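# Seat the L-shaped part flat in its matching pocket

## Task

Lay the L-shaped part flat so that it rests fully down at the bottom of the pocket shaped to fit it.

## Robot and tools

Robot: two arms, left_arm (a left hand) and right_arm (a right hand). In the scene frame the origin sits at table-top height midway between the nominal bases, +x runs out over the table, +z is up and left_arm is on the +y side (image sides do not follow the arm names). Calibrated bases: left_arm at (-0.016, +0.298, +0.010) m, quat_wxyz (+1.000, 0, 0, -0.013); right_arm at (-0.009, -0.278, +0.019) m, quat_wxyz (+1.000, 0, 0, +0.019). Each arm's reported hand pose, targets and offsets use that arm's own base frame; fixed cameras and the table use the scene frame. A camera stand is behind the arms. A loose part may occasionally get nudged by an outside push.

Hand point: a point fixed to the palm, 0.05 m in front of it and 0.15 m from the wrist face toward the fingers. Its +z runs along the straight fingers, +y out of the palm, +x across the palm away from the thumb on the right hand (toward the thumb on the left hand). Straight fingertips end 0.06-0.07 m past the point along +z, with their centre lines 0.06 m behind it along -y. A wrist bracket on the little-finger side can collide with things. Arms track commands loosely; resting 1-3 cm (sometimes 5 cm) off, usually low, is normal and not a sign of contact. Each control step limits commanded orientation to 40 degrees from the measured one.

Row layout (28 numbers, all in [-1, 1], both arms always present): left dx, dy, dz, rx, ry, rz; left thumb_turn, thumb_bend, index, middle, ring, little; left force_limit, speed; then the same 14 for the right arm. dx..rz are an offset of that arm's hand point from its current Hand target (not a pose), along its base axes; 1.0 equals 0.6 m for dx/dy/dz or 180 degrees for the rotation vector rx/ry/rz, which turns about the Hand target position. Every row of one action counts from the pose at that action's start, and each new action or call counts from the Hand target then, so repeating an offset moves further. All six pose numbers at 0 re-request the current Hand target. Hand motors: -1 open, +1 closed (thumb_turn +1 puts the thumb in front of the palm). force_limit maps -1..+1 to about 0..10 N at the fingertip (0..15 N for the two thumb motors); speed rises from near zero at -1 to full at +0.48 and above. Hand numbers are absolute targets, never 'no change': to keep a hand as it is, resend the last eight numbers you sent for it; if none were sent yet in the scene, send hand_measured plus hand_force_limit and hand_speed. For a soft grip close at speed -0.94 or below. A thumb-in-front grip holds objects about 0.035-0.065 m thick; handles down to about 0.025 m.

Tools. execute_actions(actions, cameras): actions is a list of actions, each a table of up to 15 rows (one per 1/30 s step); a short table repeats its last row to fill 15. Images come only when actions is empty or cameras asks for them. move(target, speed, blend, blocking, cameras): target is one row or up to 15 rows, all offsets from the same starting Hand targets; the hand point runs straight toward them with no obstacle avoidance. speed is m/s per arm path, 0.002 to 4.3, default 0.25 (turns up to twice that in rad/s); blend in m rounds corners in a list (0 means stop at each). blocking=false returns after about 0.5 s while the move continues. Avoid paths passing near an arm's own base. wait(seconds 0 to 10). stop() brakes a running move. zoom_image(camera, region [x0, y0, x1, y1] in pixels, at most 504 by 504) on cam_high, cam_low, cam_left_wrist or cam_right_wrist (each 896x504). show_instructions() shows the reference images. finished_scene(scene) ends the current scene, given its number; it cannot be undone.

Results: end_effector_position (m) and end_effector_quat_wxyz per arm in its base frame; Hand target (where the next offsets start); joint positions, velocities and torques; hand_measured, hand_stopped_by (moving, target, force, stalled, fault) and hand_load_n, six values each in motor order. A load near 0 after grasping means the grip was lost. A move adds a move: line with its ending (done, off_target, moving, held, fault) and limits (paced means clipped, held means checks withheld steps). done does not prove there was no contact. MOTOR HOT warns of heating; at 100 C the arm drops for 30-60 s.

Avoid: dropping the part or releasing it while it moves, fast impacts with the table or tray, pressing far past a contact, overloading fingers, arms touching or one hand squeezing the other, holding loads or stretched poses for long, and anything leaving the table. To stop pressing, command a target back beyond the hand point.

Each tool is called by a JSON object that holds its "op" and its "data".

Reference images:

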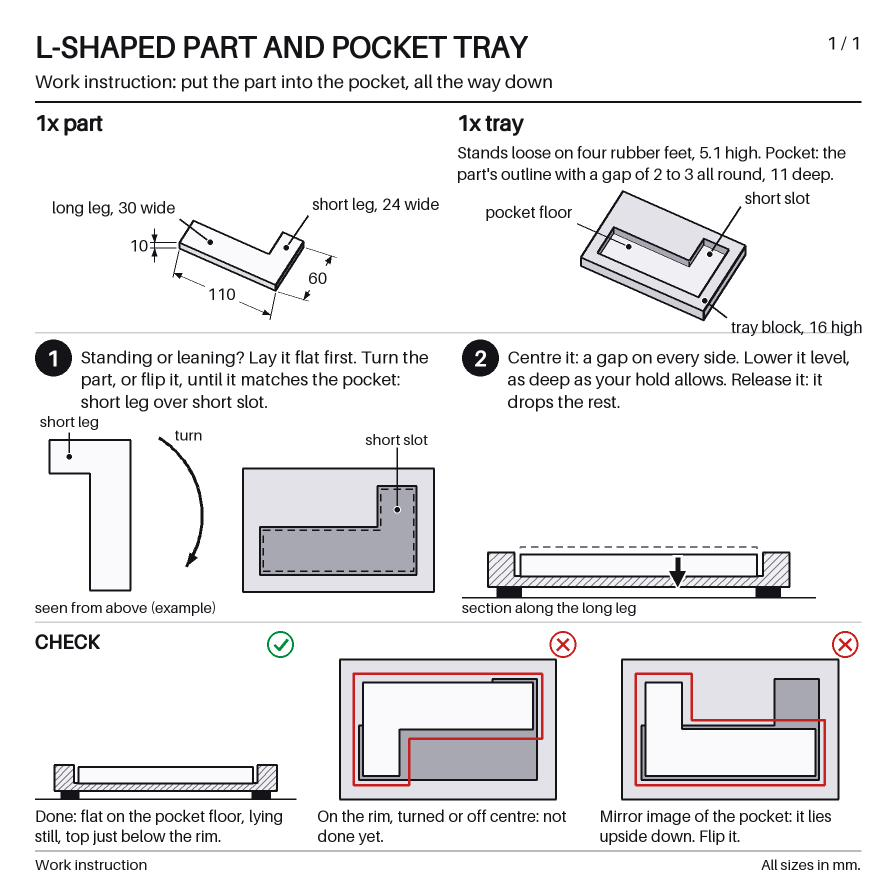

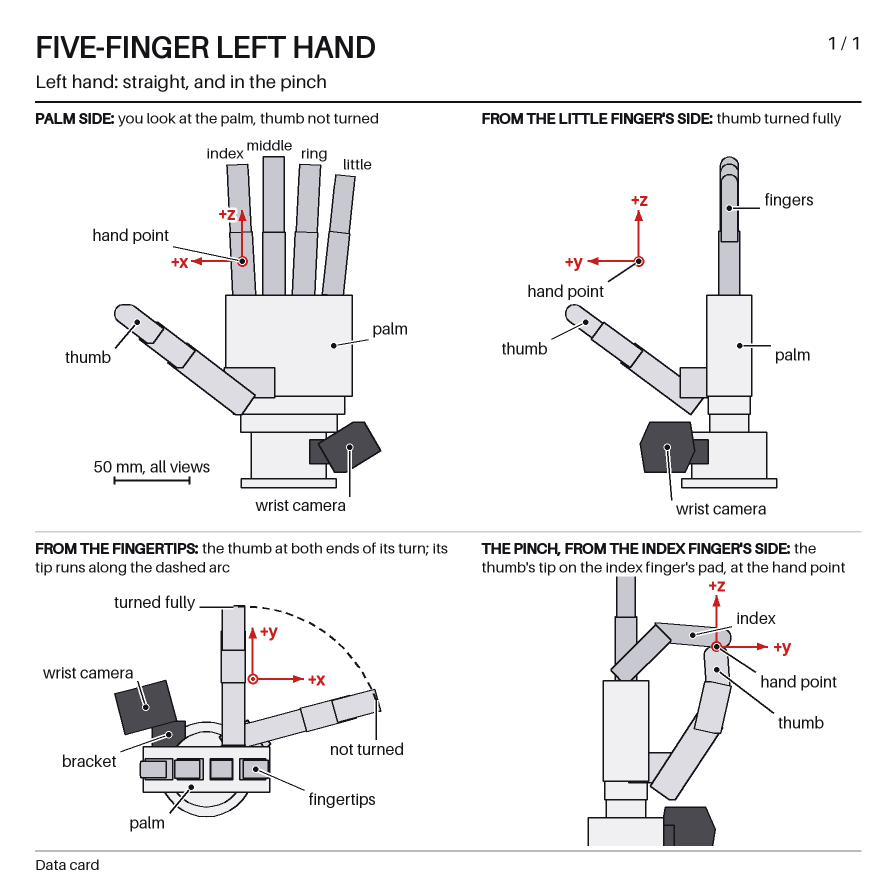

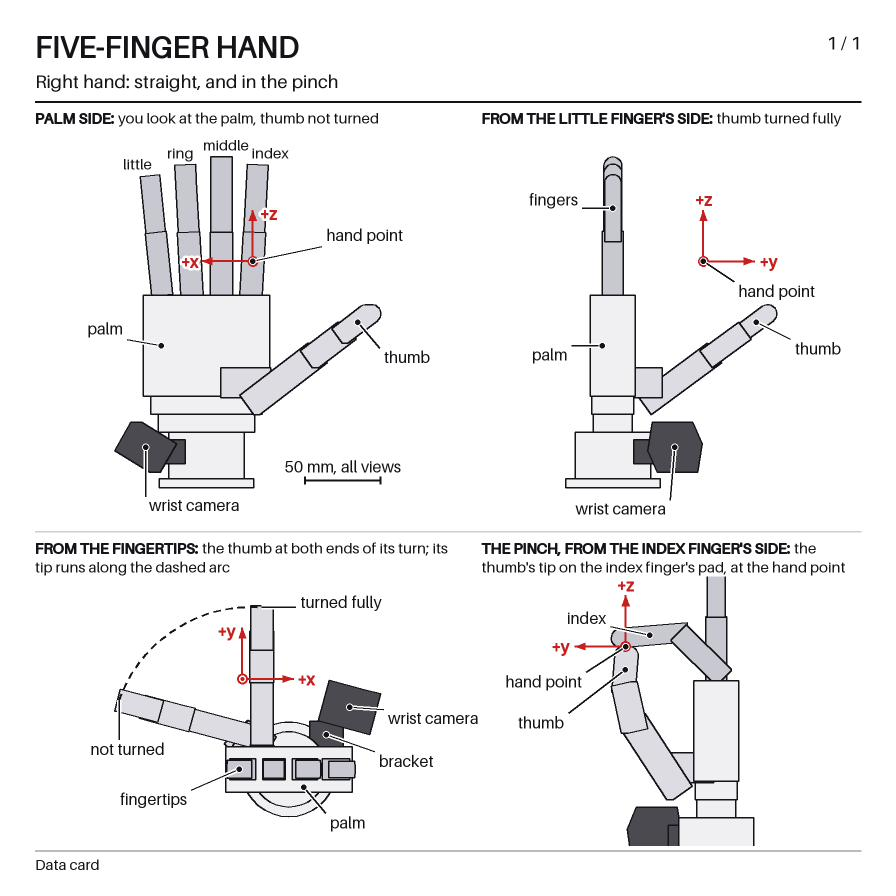

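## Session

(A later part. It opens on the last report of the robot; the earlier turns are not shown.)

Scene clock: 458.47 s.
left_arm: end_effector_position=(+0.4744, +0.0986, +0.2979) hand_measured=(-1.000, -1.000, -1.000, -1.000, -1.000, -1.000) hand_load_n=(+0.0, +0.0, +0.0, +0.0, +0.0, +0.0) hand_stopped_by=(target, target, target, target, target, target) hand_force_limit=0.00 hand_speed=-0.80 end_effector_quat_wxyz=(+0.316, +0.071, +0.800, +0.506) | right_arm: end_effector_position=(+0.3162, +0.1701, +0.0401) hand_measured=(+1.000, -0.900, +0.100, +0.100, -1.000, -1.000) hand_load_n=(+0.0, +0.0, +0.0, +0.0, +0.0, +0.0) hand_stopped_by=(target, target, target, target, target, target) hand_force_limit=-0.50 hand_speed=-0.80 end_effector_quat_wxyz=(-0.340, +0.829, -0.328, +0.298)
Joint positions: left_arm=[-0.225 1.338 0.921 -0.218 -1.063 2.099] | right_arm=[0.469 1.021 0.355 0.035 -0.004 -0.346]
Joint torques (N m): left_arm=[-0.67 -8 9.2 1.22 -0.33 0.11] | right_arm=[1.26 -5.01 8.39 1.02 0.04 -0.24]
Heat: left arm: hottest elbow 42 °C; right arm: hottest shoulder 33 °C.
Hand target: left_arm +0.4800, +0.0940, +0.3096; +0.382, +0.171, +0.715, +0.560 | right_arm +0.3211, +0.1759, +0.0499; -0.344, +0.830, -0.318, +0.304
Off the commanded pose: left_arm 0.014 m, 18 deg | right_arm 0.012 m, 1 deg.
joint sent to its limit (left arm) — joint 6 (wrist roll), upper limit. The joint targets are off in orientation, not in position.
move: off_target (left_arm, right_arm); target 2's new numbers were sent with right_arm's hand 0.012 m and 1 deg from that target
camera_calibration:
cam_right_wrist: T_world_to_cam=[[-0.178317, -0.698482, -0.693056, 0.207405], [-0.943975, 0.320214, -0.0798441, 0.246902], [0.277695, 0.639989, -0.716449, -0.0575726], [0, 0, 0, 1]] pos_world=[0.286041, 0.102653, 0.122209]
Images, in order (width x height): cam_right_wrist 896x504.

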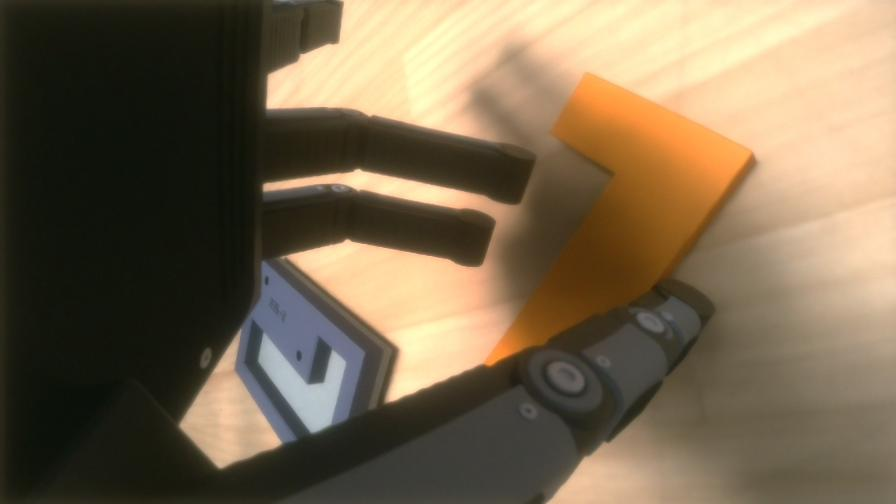

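{"op": "move", "data": {"target": [0,0,0,0,0,0,-1,-1,-1,-1,-1,-1,0,-0.8, -0.004,0,-0.065,0,0,0,1,-0.9,0.1,0.1,-1,-1,-0.5,-0.8], "speed": 0.05, "cameras": ["cam_right_wrist","cam_low"]}}

{"op": "zoom_image", "data": {"camera": "cam_low", "region": [420, 284, 476, 316]}}

Scene clock: 479.60 s.
left_arm: end_effector_position=(+0.4744, +0.0986, +0.2979) hand_measured=(-1.000, -1.000, -1.000, -1.000, -1.000, -1.000) hand_load_n=(+0.0, +0.0, +0.0, +0.0, +0.0, +0.0) hand_stopped_by=(target, target, target, target, target, target) hand_force_limit=0.00 hand_speed=-0.80 end_effector_quat_wxyz=(+0.316, +0.071, +0.800, +0.506) | right_arm: end_effector_position=(+0.3196, +0.1725, +0.0116) hand_measured=(+1.000, -0.900, +0.100, +0.100, -1.000, -1.000) hand_load_n=(+0.0, +0.0, +0.0, +0.0, +0.0, +0.0) hand_stopped_by=(target, target, target, target, target, target) hand_force_limit=-0.50 hand_speed=-0.80 end_effector_quat_wxyz=(-0.341, +0.828, -0.327, +0.300)
Joint positions: left_arm=[-0.225 1.338 0.921 -0.218 -1.063 2.099] | right_arm=[0.472 1.138 0.318 0.194 -0.001 -0.346]
Joint torques (N m): left_arm=[-0.62 -7.94 9.2 1.22 -0.32 0.11] | right_arm=[1.03 -4.78 5.71 2.4 0.05 -0.21]
Heat: left arm: hottest elbow 42 °C; right arm: hottest shoulder 33 °C.
Hand target: left_arm +0.4800, +0.0940, +0.3096; +0.382, +0.171, +0.715, +0.560 | right_arm +0.3186, +0.1759, +0.0109; -0.344, +0.830, -0.318, +0.304
Off the commanded pose: left_arm 0.014 m, 18 deg | right_arm 0.004 m, 1 deg.
joint sent to its limit (left arm) — joint 6 (wrist roll), upper limit. The joint targets are off in orientation, not in position.
move: off_target (left_arm)
camera_calibration:
cam_right_wrist: T_world_to_cam=[[-0.174182, -0.698251, -0.694338, 0.188539], [-0.943741, 0.319653, -0.0847067, 0.247106], [0.281094, 0.640521, -0.714646, -0.081487], [0, 0, 0, 1]] pos_world=[0.28895, 0.104854, 0.0936072]
Images, in order (width x height): cam_low 896x504, cam_right_wrist 896x504.

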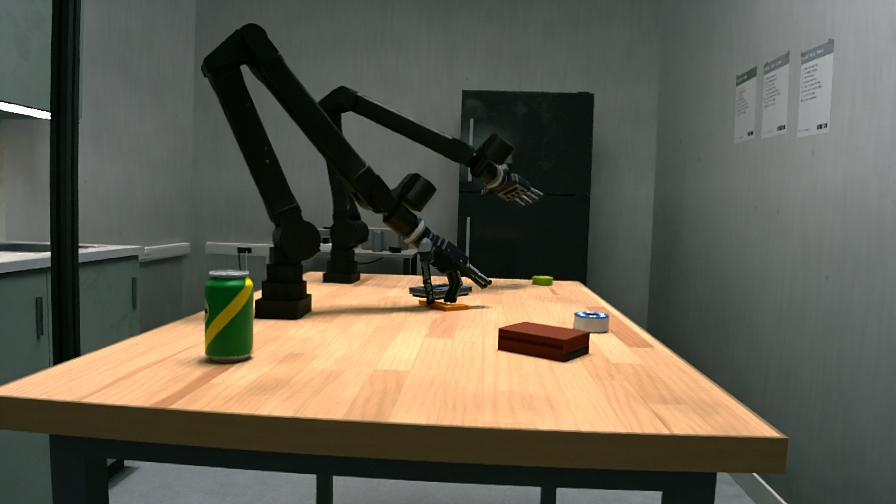

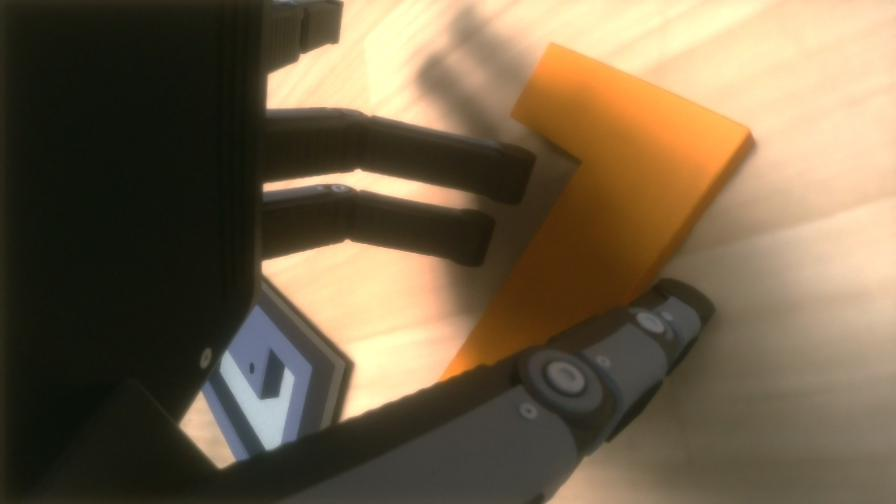

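Scaled by 9.000 from the camera's 896x504 image, which has a finer 1280x720 frame.

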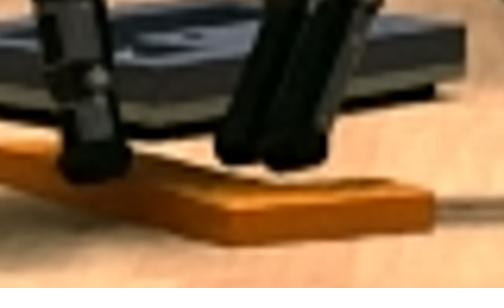

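{"op": "move", "data": {"target": [0,0,0,0,0,0,-1,-1,-1,-1,-1,-1,0,-0.8, -0.004,0,-0.0142,0,0,0,1,-0.9,0.1,0.1,-1,-1,-0.5,-0.8], "speed": 0.05, "cameras": ["cam_right_wrist","cam_low"]}}

{"op": "zoom_image", "data": {"camera": "cam_low", "region": [420, 284, 476, 316]}}

Scene clock: 484.13 s.
left_arm: end_effector_position=(+0.4744, +0.0986, +0.2979) hand_measured=(-1.000, -1.000, -1.000, -1.000, -1.000, -1.000) hand_load_n=(+0.0, +0.0, +0.0, +0.0, +0.0, +0.0) hand_stopped_by=(target, target, target, target, target, target) hand_force_limit=0.00 hand_speed=-0.80 end_effector_quat_wxyz=(+0.316, +0.071, +0.800, +0.506) | right_arm: end_effector_position=(+0.3181, +0.1727, +0.0044) hand_measured=(+1.000, -0.900, +0.100, +0.100, -1.000, -1.000) hand_load_n=(+0.0, +0.0, +0.0, +0.0, +0.0, -0.5) hand_stopped_by=(target, target, target, target, target, target) hand_force_limit=-0.50 hand_speed=-0.80 end_effector_quat_wxyz=(-0.342, +0.828, -0.326, +0.302)
Joint positions: left_arm=[-0.225 1.338 0.921 -0.218 -1.063 2.099] | right_arm=[0.477 1.163 0.303 0.238 0.003 -0.346]
Joint torques (N m): left_arm=[-0.67 -8 9.2 1.22 -0.32 0.11] | right_arm=[1.03 -4.48 5.5 2.35 0.04 -0.19]
Heat: left arm: hottest elbow 42 °C; right arm: hottest shoulder 33 °C.
Hand target: left_arm +0.4800, +0.0940, +0.3096; +0.382, +0.171, +0.715, +0.560 | right_arm +0.3163, +0.1761, +0.0025; -0.345, +0.830, -0.318, +0.304
Off the commanded pose: left_arm 0.014 m, 18 deg | right_arm 0.004 m, 1 deg.
joint sent to its limit (left arm) — joint 6 (wrist roll), upper limit. The joint targets are off in orientation, not in position.
move: off_target (left_arm)
camera_calibration:
cam_right_wrist: T_world_to_cam=[[-0.170078, -0.69873, -0.694874, 0.182231], [-0.943837, 0.31821, -0.088961, 0.245332], [0.283275, 0.640718, -0.713608, -0.0872291], [0, 0, 0, 1]] pos_world=[0.287257, 0.105153, 0.0862055]
Images, in order (width x height): cam_low 896x504, cam_right_wrist 896x504.

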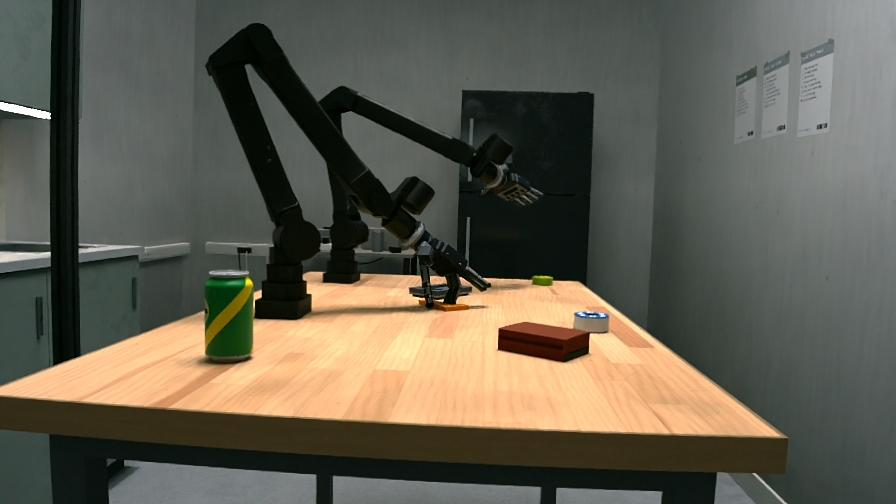

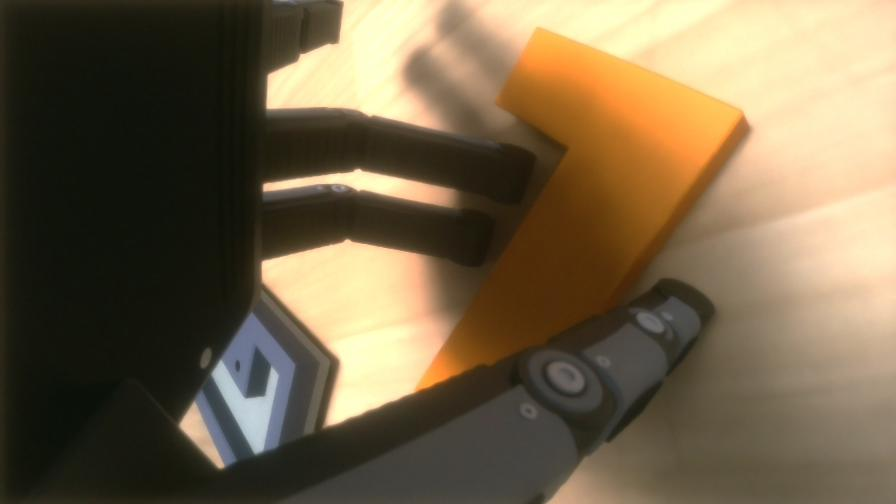

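Scaled by 9.000 from the camera's 896x504 image, which has a finer 1280x720 frame.

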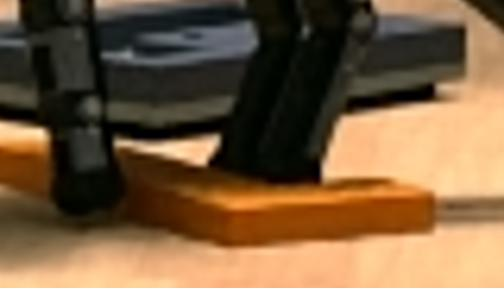

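{"op": "move", "data": {"target": [[0,0,0,0,0,0,-1,-1,-1,-1,-1,-1,0,-0.8, 0,0,0,0,0,0,1,-0.82,0.15,0.15,-1,-1,-0.5,-0.9],[0,0,0,0,0,0,-1,-1,-1,-1,-1,-1,0,-0.8, 0,0,-0.0083,0,0,0,1,-0.82,0.15,0.15,-1,-1,-0.5,-0.9]], "speed": 0.05, "cameras": ["cam_right_wrist","cam_low"]}}

{"op": "zoom_image", "data": {"camera": "cam_low", "region": [420, 284, 476, 316]}}

Scene clock: 494.13 s.
left_arm: end_effector_position=(+0.4744, +0.0986, +0.2979) hand_measured=(-1.000, -1.000, -1.000, -1.000, -1.000, -1.000) hand_load_n=(+0.0, +0.0, +0.0, +0.0, -0.5, +0.0) hand_stopped_by=(target, target, target, target, target, target) hand_force_limit=0.00 hand_speed=-0.80 end_effector_quat_wxyz=(+0.316, +0.071, +0.800, +0.506) | right_arm: end_effector_position=(+0.3202, +0.1738, +0.0025) hand_measured=(+1.000, -0.820, +0.150, +0.150, -1.000, -1.000) hand_load_n=(+0.0, +0.5, -0.5, +0.0, +0.0, +0.0) hand_stopped_by=(target, target, target, target, target, target) hand_force_limit=-0.50 hand_speed=-0.90 end_effector_quat_wxyz=(-0.345, +0.826, -0.325, +0.305)
Joint positions: left_arm=[-0.225 1.338 0.921 -0.218 -1.063 2.099] | right_arm=[0.477 1.18 0.3 0.266 0.003 -0.346]
Joint torques (N m): left_arm=[-0.67 -8 9.2 1.22 -0.33 0.11] | right_arm=[1.2 -4.01 5.07 2.28 0.06 -0.19]
Heat: left arm: hottest elbow 42 °C; right arm: hottest shoulder 33 °C.
Hand target: left_arm +0.4800, +0.0940, +0.3096; +0.382, +0.171, +0.715, +0.560 | right_arm +0.3163, +0.1761, -0.0024; -0.345, +0.829, -0.318, +0.304
Off the commanded pose: left_arm 0.014 m, 18 deg | right_arm 0.007 m, 1 deg.
joint sent to its limit (left arm) — joint 6 (wrist roll), upper limit. The joint targets are off in orientation, not in position.
move: off_target (left_arm)
camera_calibration:
cam_right_wrist: T_world_to_cam=[[-0.164639, -0.695891, -0.699021, 0.179774], [-0.943111, 0.318604, -0.0950484, 0.246487], [0.288854, 0.643605, -0.708757, -0.092119], [0, 0, 0, 1]] pos_world=[0.288671, 0.10586, 0.0838043]
Images, in order (width x height): cam_low 896x504, cam_right_wrist 896x504.

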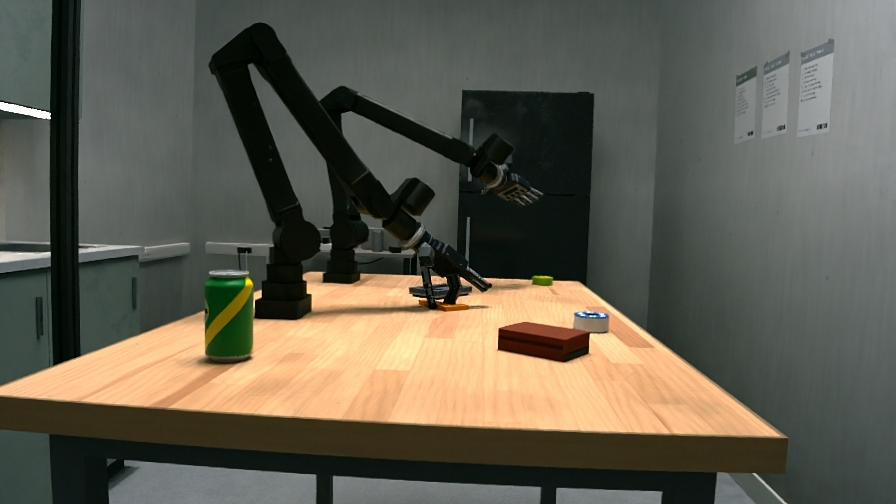

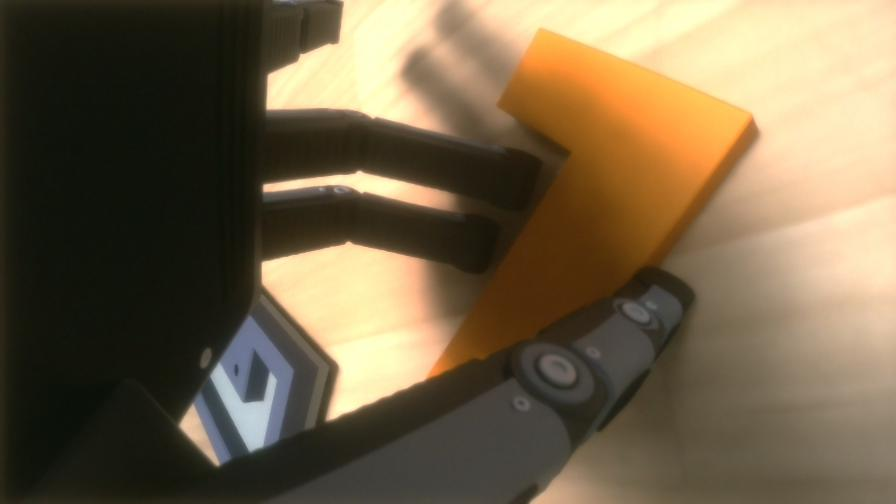

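Scaled by 9.000 from the camera's 896x504 image, which has a finer 1280x720 frame.

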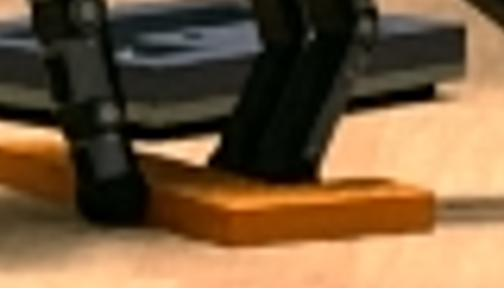

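{"op": "move", "data": {"target": [0,0,0,0,0,0,-1,-1,-1,-1,-1,-1,0,-0.8, 0,0,0,0,0,0,1,-0.82,0.5,0.5,-1,-1,-0.4,-0.94], "speed": 0.05, "cameras": ["cam_right_wrist","cam_low"]}}

{"op": "zoom_image", "data": {"camera": "cam_low", "region": [420, 284, 476, 316]}}

Scene clock: 498.60 s.
left_arm: end_effector_position=(+0.4744, +0.0986, +0.2979) hand_measured=(-1.000, -1.000, -1.000, -1.000, -1.000, -1.000) hand_load_n=(+0.0, +0.0, +0.0, +0.0, +0.0, +0.0) hand_stopped_by=(target, target, target, target, target, target) hand_force_limit=0.00 hand_speed=-0.80 end_effector_quat_wxyz=(+0.316, +0.071, +0.800, +0.506) | right_arm: end_effector_position=(+0.3205, +0.1739, +0.0025) hand_measured=(+1.000, -0.822, +0.296, +0.250, -1.000, -1.000) hand_load_n=(-2.0, +5.0, +3.0, +1.5, +0.0, +0.0) hand_stopped_by=(target, target, force, force, target, target) hand_force_limit=-0.40 hand_speed=-0.94 end_effector_quat_wxyz=(-0.345, +0.826, -0.325, +0.305)
Joint positions: left_arm=[-0.225 1.338 0.921 -0.218 -1.063 2.099] | right_arm=[0.477 1.181 0.3 0.269 0.003 -0.346]
Joint torques (N m): left_arm=[-0.62 -8 9.2 1.22 -0.33 0.11] | right_arm=[1.03 -4.31 5.08 2.22 0.05 -0.17]
Heat: left arm: hottest elbow 42 °C; right arm: hottest shoulder 33 °C.
Hand target: left_arm +0.4800, +0.0940, +0.3096; +0.382, +0.171, +0.715, +0.560 | right_arm +0.3163, +0.1760, -0.0025; -0.345, +0.829, -0.318, +0.304
Off the commanded pose: left_arm 0.014 m, 18 deg | right_arm 0.007 m, 1 deg.
joint sent to its limit (left arm) — joint 6 (wrist roll), upper limit. The joint targets are off in orientation, not in position.
move: off_target (left_arm)
camera_calibration:
cam_right_wrist: T_world_to_cam=[[-0.164028, -0.695617, -0.699437, 0.179637], [-0.942917, 0.318886, -0.096017, 0.246631], [0.289831, 0.643762, -0.708215, -0.0926575], [0, 0, 0, 1]] pos_world=[0.288873, 0.105961, 0.0837041]
Images, in order (width x height): cam_low 896x504, cam_right_wrist 896x504.

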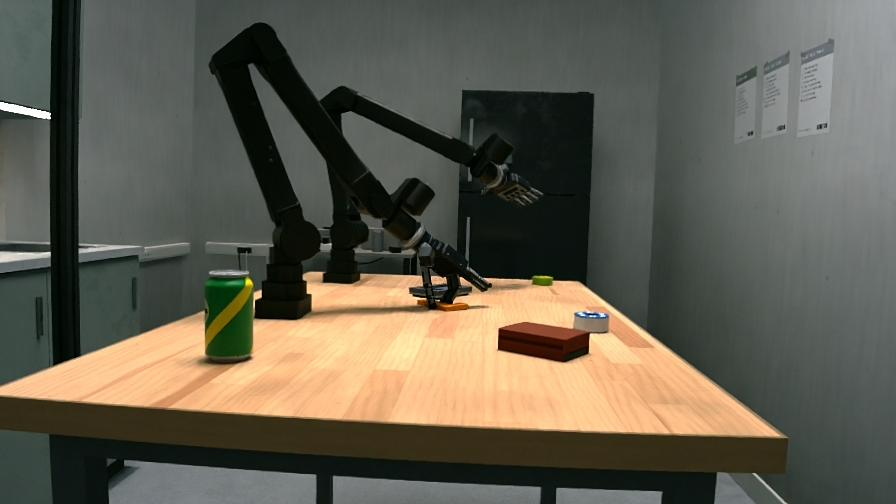

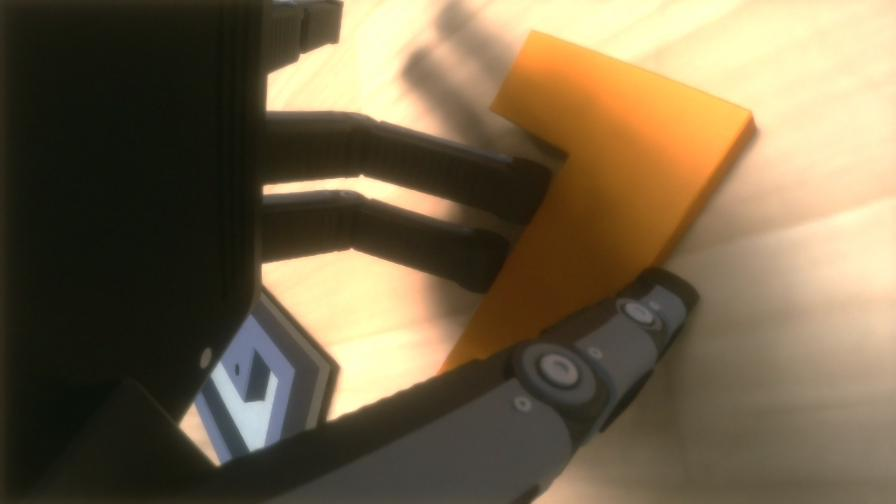

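Scaled by 9.000 from the camera's 896x504 image, which has a finer 1280x720 frame.

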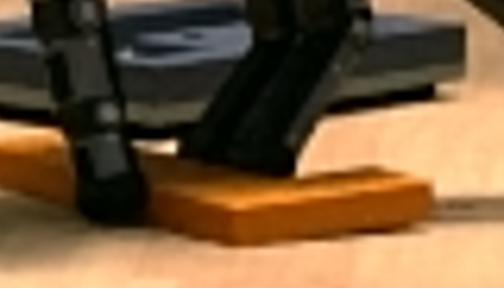

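{"op": "move", "data": {"target": [0,0,0,0,0,0,-1,-1,-1,-1,-1,-1,0,-0.8, 0.015,0.0,0.08,0,0,0,1,-0.82,0.5,0.5,-1,-1,-0.4,-0.94], "speed": 0.05, "cameras": ["cam_right_wrist","cam_low"]}}

{"op": "zoom_image", "data": {"camera": "cam_low", "region": [420, 270, 490, 316]}}

Scene clock: 504.20 s.
left_arm: end_effector_position=(+0.4744, +0.0986, +0.2979) hand_measured=(-1.000, -1.000, -1.000, -1.000, -1.000, -1.000) hand_load_n=(+0.0, +0.0, +0.0, +0.0, +0.0, +0.0) hand_stopped_by=(target, target, target, target, target, target) hand_force_limit=0.00 hand_speed=-0.80 end_effector_quat_wxyz=(+0.316, +0.071, +0.800, +0.506) | right_arm: end_effector_position=(+0.3044, +0.1669, +0.0222) hand_measured=(+1.000, -0.822, +0.296, +0.250, -1.000, -1.000) hand_load_n=(-2.0, +5.0, +2.5, +2.0, +0.0, +0.0) hand_stopped_by=(target, target, force, force, target, target) hand_force_limit=-0.40 hand_speed=-0.94 end_effector_quat_wxyz=(-0.331, +0.837, -0.325, +0.289)
Joint positions: left_arm=[-0.225 1.338 0.921 -0.218 -1.063 2.099] | right_arm=[0.477 1.042 0.322 0.058 -0.004 -0.351]
Joint torques (N m): left_arm=[-0.67 -7.94 9.2 1.22 -0.33 0.11] | right_arm=[-0.15 -4.89 10.37 1.05 -0.19 -0.23]
Heat: left arm: hottest elbow 42 °C; right arm: hottest shoulder 33 °C.
Hand target: left_arm +0.4800, +0.0940, +0.3096; +0.382, +0.171, +0.715, +0.560 | right_arm +0.3254, +0.1761, +0.0456; -0.345, +0.829, -0.318, +0.304
Off the commanded pose: left_arm 0.014 m, 18 deg | right_arm 0.033 m, 3 deg.
joint sent to its limit (left arm) — joint 6 (wrist roll), upper limit. The joint targets are off in orientation, not in position.
move: off_target (left_arm, right_arm)
camera_calibration:
cam_right_wrist: T_world_to_cam=[[-0.187522, -0.711825, -0.676861, 0.195386], [-0.949088, 0.308871, -0.0618844, 0.238416], [0.253114, 0.630796, -0.733505, -0.0556104], [0, 0, 0, 1]] pos_world=[0.276993, 0.100519, 0.106213]
Images, in order (width x height): cam_low 896x504, cam_right_wrist 896x504.

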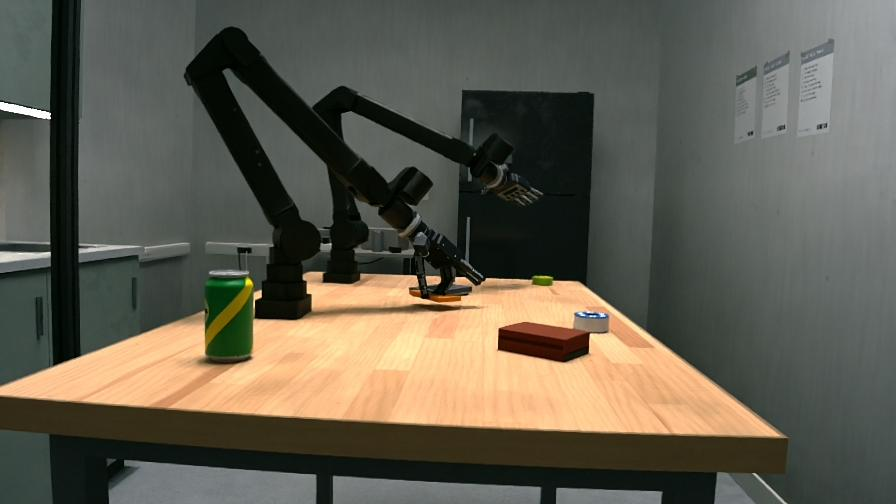

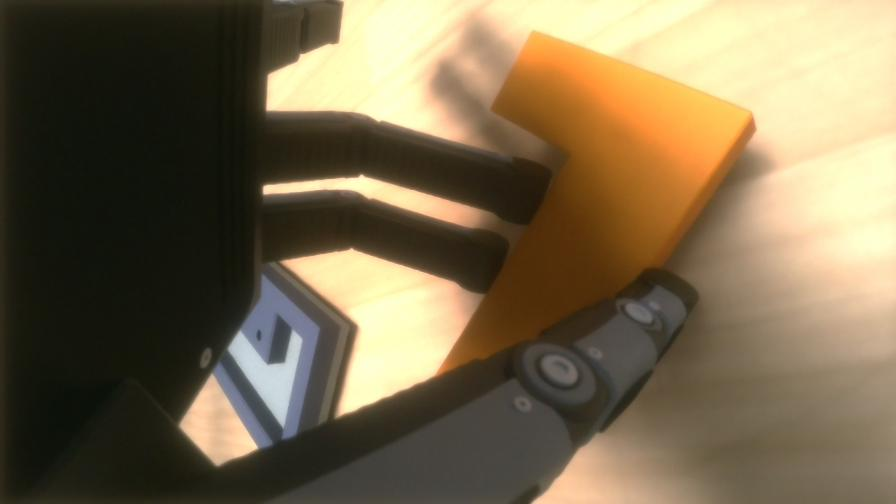

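Scaled by 7.200 from the camera's 896x504 image, which has a finer 1280x720 frame.

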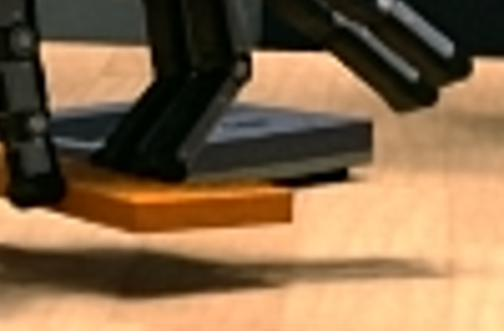

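{"op": "move", "data": {"target": [[0,0,0,0,0,0,-1,-1,-1,-1,-1,-1,0,-0.8, -0.0167,0.04,0.124,0,0,0,1,-0.82,0.5,0.5,-1,-1,-0.4,-0.94],[0,0,0,0,0,0,-1,-1,-1,-1,-1,-1,0,-0.8, -0.0057,0.2783,0.1173,0,0,-0.4,1,-0.82,0.5,0.5,-1,-1,-0.4,-0.94]], "speed": 0.12, "blend": 0.02, "cameras": ["all"]}}

Scene clock: 535.53 s.
left_arm: end_effector_position=(+0.4744, +0.0986, +0.2979) hand_measured=(-1.000, -1.000, -1.000, -1.000, -1.000, -1.000) hand_load_n=(+0.0, +0.0, +0.0, +0.0, +0.0, +0.0) hand_stopped_by=(target, target, target, target, target, target) hand_force_limit=0.00 hand_speed=-0.80 end_effector_quat_wxyz=(+0.316, +0.071, +0.800, +0.506) | right_arm: end_effector_position=(+0.3153, +0.3189, +0.1025) hand_measured=(+1.000, -0.822, +0.296, +0.250, -1.000, -1.000) hand_load_n=(-2.0, +5.0, +2.5, +2.0, +0.0, +0.0) hand_stopped_by=(target, target, force, force, target, target) hand_force_limit=-0.40 hand_speed=-0.94 end_effector_quat_wxyz=(+0.082, -0.511, +0.726, -0.454)
Joint positions: left_arm=[-0.225 1.338 0.921 -0.218 -1.063 2.099] | right_arm=[1.055 1.704 1.277 -1.498 0.911 1.575]
Joint torques (N m): left_arm=[-0.67 -7.94 9.2 1.22 -0.33 0.11] | right_arm=[0.67 -14.51 6.13 -0.51 0.62 -0.17]
Heat: left arm: hottest elbow 42 °C; right arm: hottest elbow 37 °C.
Hand target: left_arm +0.4800, +0.0940, +0.3096; +0.382, +0.171, +0.715, +0.560 | right_arm +0.3155, +0.3193, +0.1039; +0.084, -0.511, +0.726, -0.453 (not the last commanded pose)
Off the commanded pose: left_arm 0.014 m, 18 deg | right_arm 0.028 m, 4 deg.
joint sent to its limit (left arm) — joint 6 (wrist roll), upper limit. The joint targets are off in orientation, not in position.
move: held (right_arm; a check stopped the path), off_target (left_arm); limits=held
pose unreachable (right arm): on one or more control steps of this call, first in action 0 (counted from 0), this arm could not follow its commanded pose, so it was not sent that pose on those steps. It may still have moved: this result reports where it is.
cause: moving toward the commanded pose would bring a part of the arm too close to another arm (a part of this arm just beyond joint 3 (elbow) and a part of the left arm just beyond its joint 3 (elbow), 24 mm apart when this arm was first held).
camera_calibration:
cam_left_wrist: T_world_to_cam=[[0.0232629, -0.324721, -0.945524, 0.30916], [-0.994825, 0.0860501, -0.054028, 0.480702], [0.0989064, 0.941887, -0.321038, 0.0682033], [0, 0, 0, 1]] pos_world=[0.464276, -0.0052135, 0.340186]
cam_right_wrist: T_world_to_cam=[[-0.739739, -0.132474, -0.659725, 0.347509], [-0.0480631, 0.988327, -0.144566, -0.285562], [0.671176, -0.0752328, -0.737471, -0.00162932], [0, 0, 0, 1]] pos_world=[0.244434, 0.328142, 0.186776]

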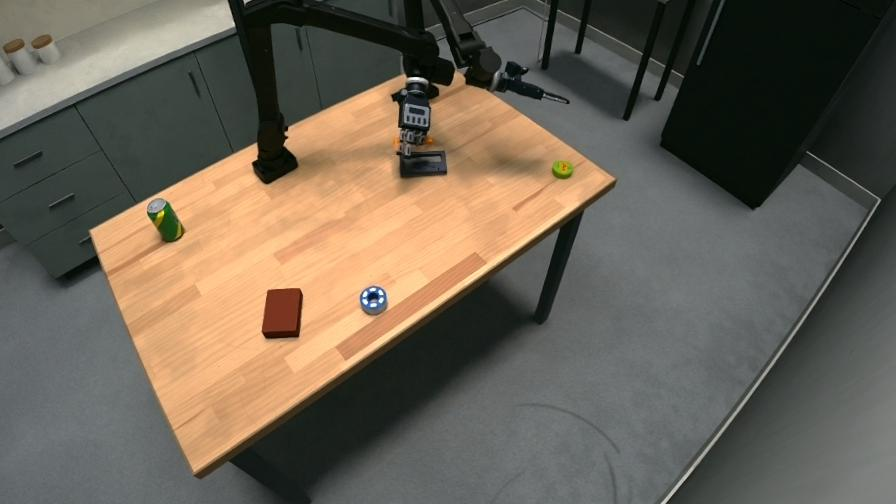

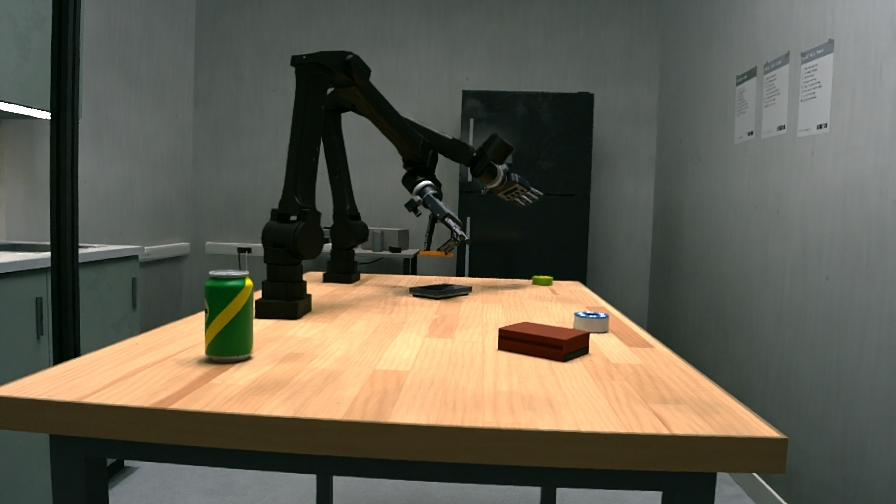

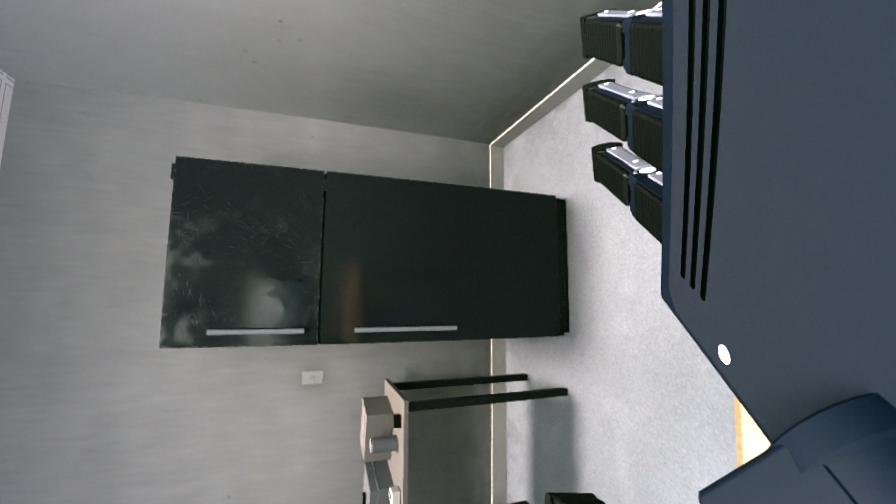

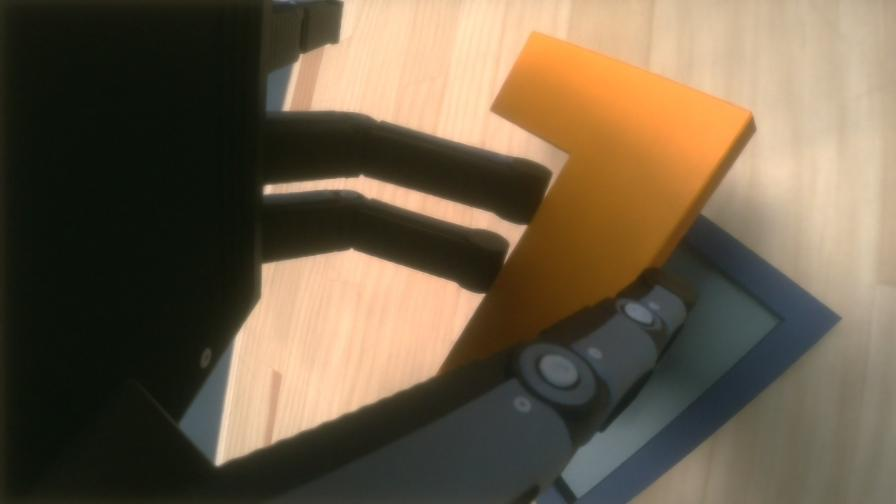

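{"op": "move", "data": {"target": [-0.3,0.477,0.017,-0.071,0.02,0.286,-1,-1,-1,-1,-1,-1,0,-0.8, 0,0,0,0,0,0,1,-0.82,0.5,0.5,-1,-1,-0.4,-0.94], "speed": 0.25, "cameras": ["cam_high","cam_right_wrist"]}}

Scene clock: 556.13 s.
left_arm: end_effector_position=(+0.2870, +0.3760, +0.3030) hand_measured=(-1.000, -1.000, -1.000, -1.000, -1.000, -1.000) hand_load_n=(+0.0, +0.0, +0.0, +0.0, +0.0, +0.0) hand_stopped_by=(target, target, target, target, target, target) hand_force_limit=0.00 hand_speed=-0.80 end_effector_quat_wxyz=(+0.081, -0.187, +0.791, +0.577) | right_arm: end_effector_position=(+0.3153, +0.3189, +0.1025) hand_measured=(+1.000, -0.822, +0.296, +0.250, -1.000, -1.000) hand_load_n=(-2.0, +5.0, +2.5, +1.5, +0.0, +0.0) hand_stopped_by=(target, target, force, force, target, target) hand_force_limit=-0.40 hand_speed=-0.94 end_effector_quat_wxyz=(+0.082, -0.511, +0.726, -0.454)
Joint positions: left_arm=[0.477 1.312 0.932 -0.355 -1.073 2.099] | right_arm=[1.055 1.704 1.277 -1.498 0.911 1.575]
Joint torques (N m): left_arm=[-0.5 -6.59 11 1.14 -0.4 0.11] | right_arm=[0.15 -13.92 6.09 -0.49 0.61 -0.17]
Heat: left arm: hottest elbow 42 °C; right arm: hottest elbow 35 °C.
Hand target: left_arm +0.3000, +0.3803, +0.3198; +0.095, -0.181, +0.785, +0.585 | right_arm +0.3155, +0.3193, +0.1039; +0.084, -0.511, +0.726, -0.453
Off the commanded pose: left_arm 0.022 m, 2 deg | right_arm 0.001 m, 0 deg.
joint sent to its limit (left arm) — joint 6 (wrist roll), upper limit. The joint targets still meet the commanded pose.
move: off_target (left_arm)
camera_calibration:
cam_right_wrist: T_world_to_cam=[[-0.739739, -0.132474, -0.659725, 0.347509], [-0.0480631, 0.988327, -0.144566, -0.285562], [0.671176, -0.0752328, -0.737471, -0.00162932], [0, 0, 0, 1]] pos_world=[0.244434, 0.328142, 0.186776]
Images, in order (width x height): cam_high 896x504, cam_right_wrist 896x504.

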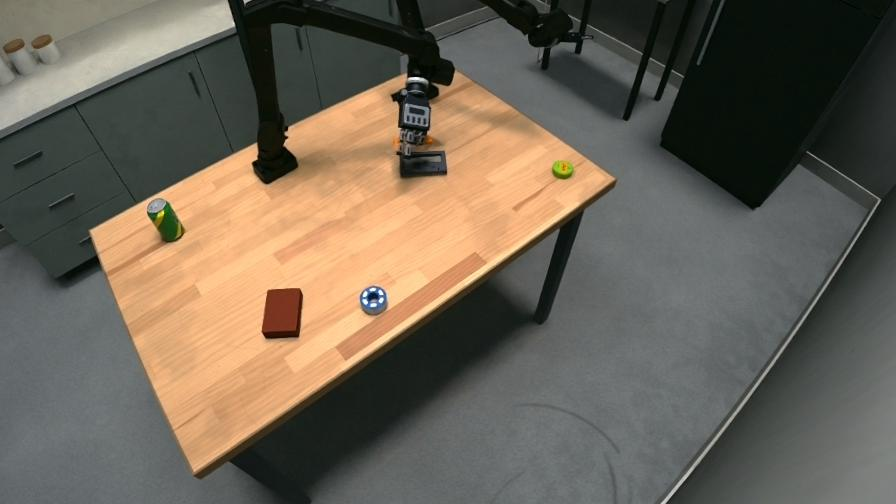

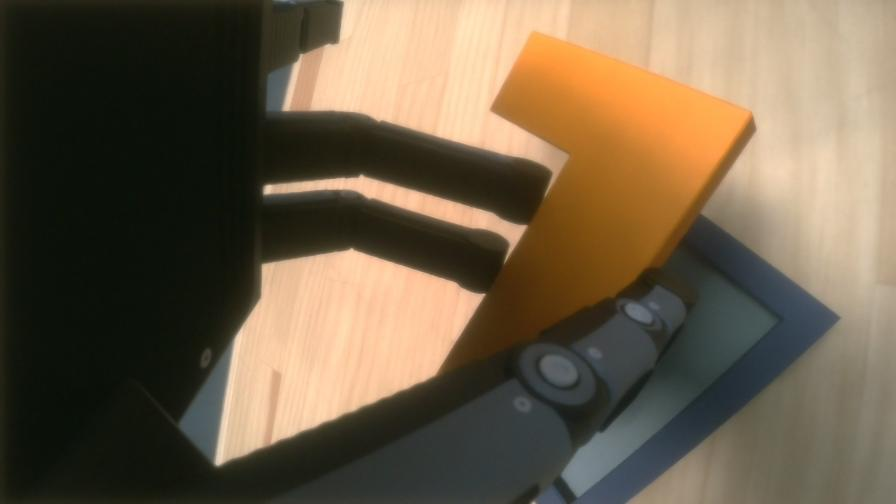

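{"op": "move", "data": {"target": [0,0,0,0,0,0,-1,-1,-1,-1,-1,-1,0,-0.8, 0.0025,0.0533,-0.0633,0,0,-0.0278,1,-0.82,0.5,0.5,-1,-1,-0.4,-0.94], "speed": 0.1, "cameras": ["cam_high","cam_low","cam_right_wrist"]}}

Scene clock: 576.67 s.
left_arm: end_effector_position=(+0.2870, +0.3760, +0.3030) hand_measured=(-1.000, -1.000, -1.000, -1.000, -1.000, -1.000) hand_load_n=(+0.0, +0.0, +0.0, +0.0, +0.0, +0.0) hand_stopped_by=(target, target, target, target, target, target) hand_force_limit=0.00 hand_speed=-0.80 end_effector_quat_wxyz=(+0.081, -0.187, +0.791, +0.577) | right_arm: end_effector_position=(+0.3126, +0.3329, +0.0541) hand_measured=(+1.000, -0.822, +0.296, +0.250, -1.000, -1.000) hand_load_n=(-1.5, +5.0, +2.5, +1.5, +0.0, -0.5) hand_stopped_by=(target, target, force, force, target, target) hand_force_limit=-0.40 hand_speed=-0.94 end_effector_quat_wxyz=(+0.049, -0.483, +0.741, -0.463)
Joint positions: left_arm=[0.477 1.312 0.932 -0.355 -1.073 2.099] | right_arm=[1.068 1.853 1.331 -1.548 0.869 1.719]
Joint torques (N m): left_arm=[-0.5 -6.65 11.04 1.13 -0.4 0.11] | right_arm=[0.97 -15.03 8.96 -1.5 0.44 0]
Heat: left arm: hottest elbow 44 °C; right arm: hottest elbow 34 °C.
Hand target: left_arm +0.3000, +0.3803, +0.3197; +0.095, -0.181, +0.785, +0.585 | right_arm +0.3171, +0.3514, +0.0660; +0.065, -0.479, +0.747, -0.456
Off the commanded pose: left_arm 0.022 m, 2 deg | right_arm 0.022 m, 2 deg.
joint sent to its limit (left arm) — joint 6 (wrist roll), upper limit. The joint targets still meet the commanded pose.
move: off_target (left_arm, right_arm)
camera_calibration:
cam_right_wrist: T_world_to_cam=[[-0.760738, -0.0859231, -0.643347, 0.305541], [0.0354173, 0.984227, -0.17333, -0.329776], [0.648092, -0.154644, -0.745696, -0.000327671], [0, 0, 0, 1]] pos_world=[0.244329, 0.350777, 0.139165]
Images, in order (width x height): cam_high 896x504, cam_low 896x504, cam_right_wrist 896x504.

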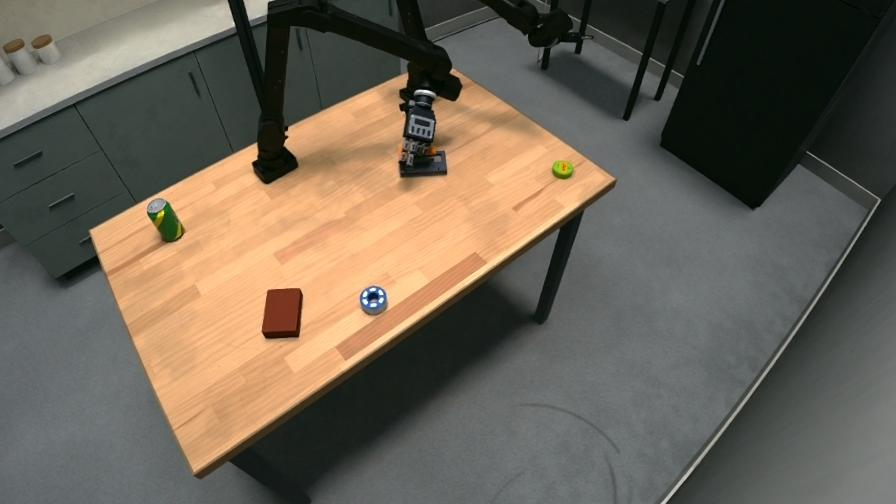

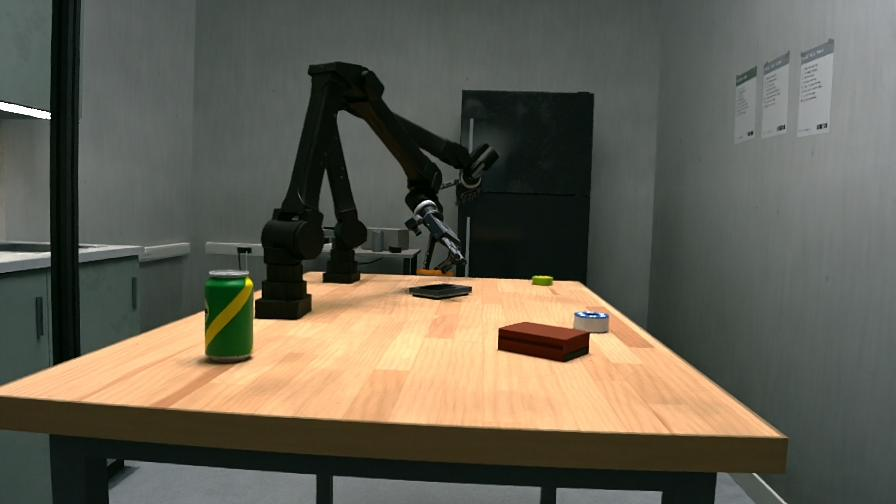

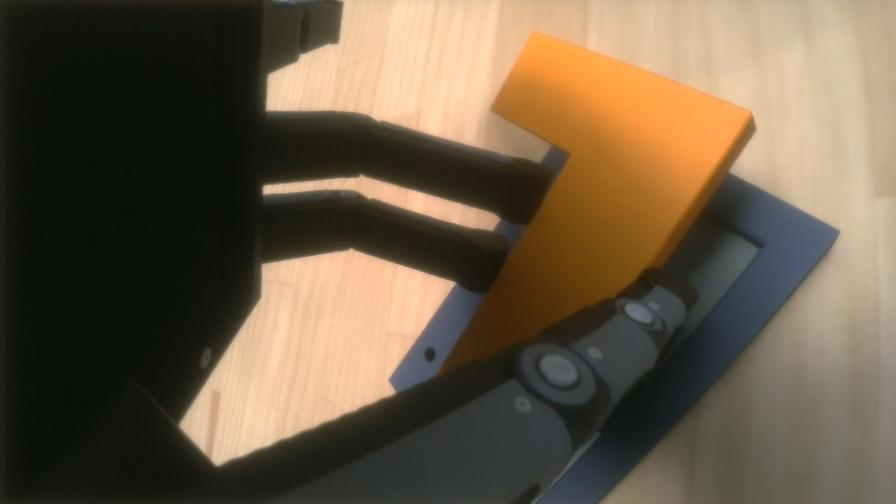

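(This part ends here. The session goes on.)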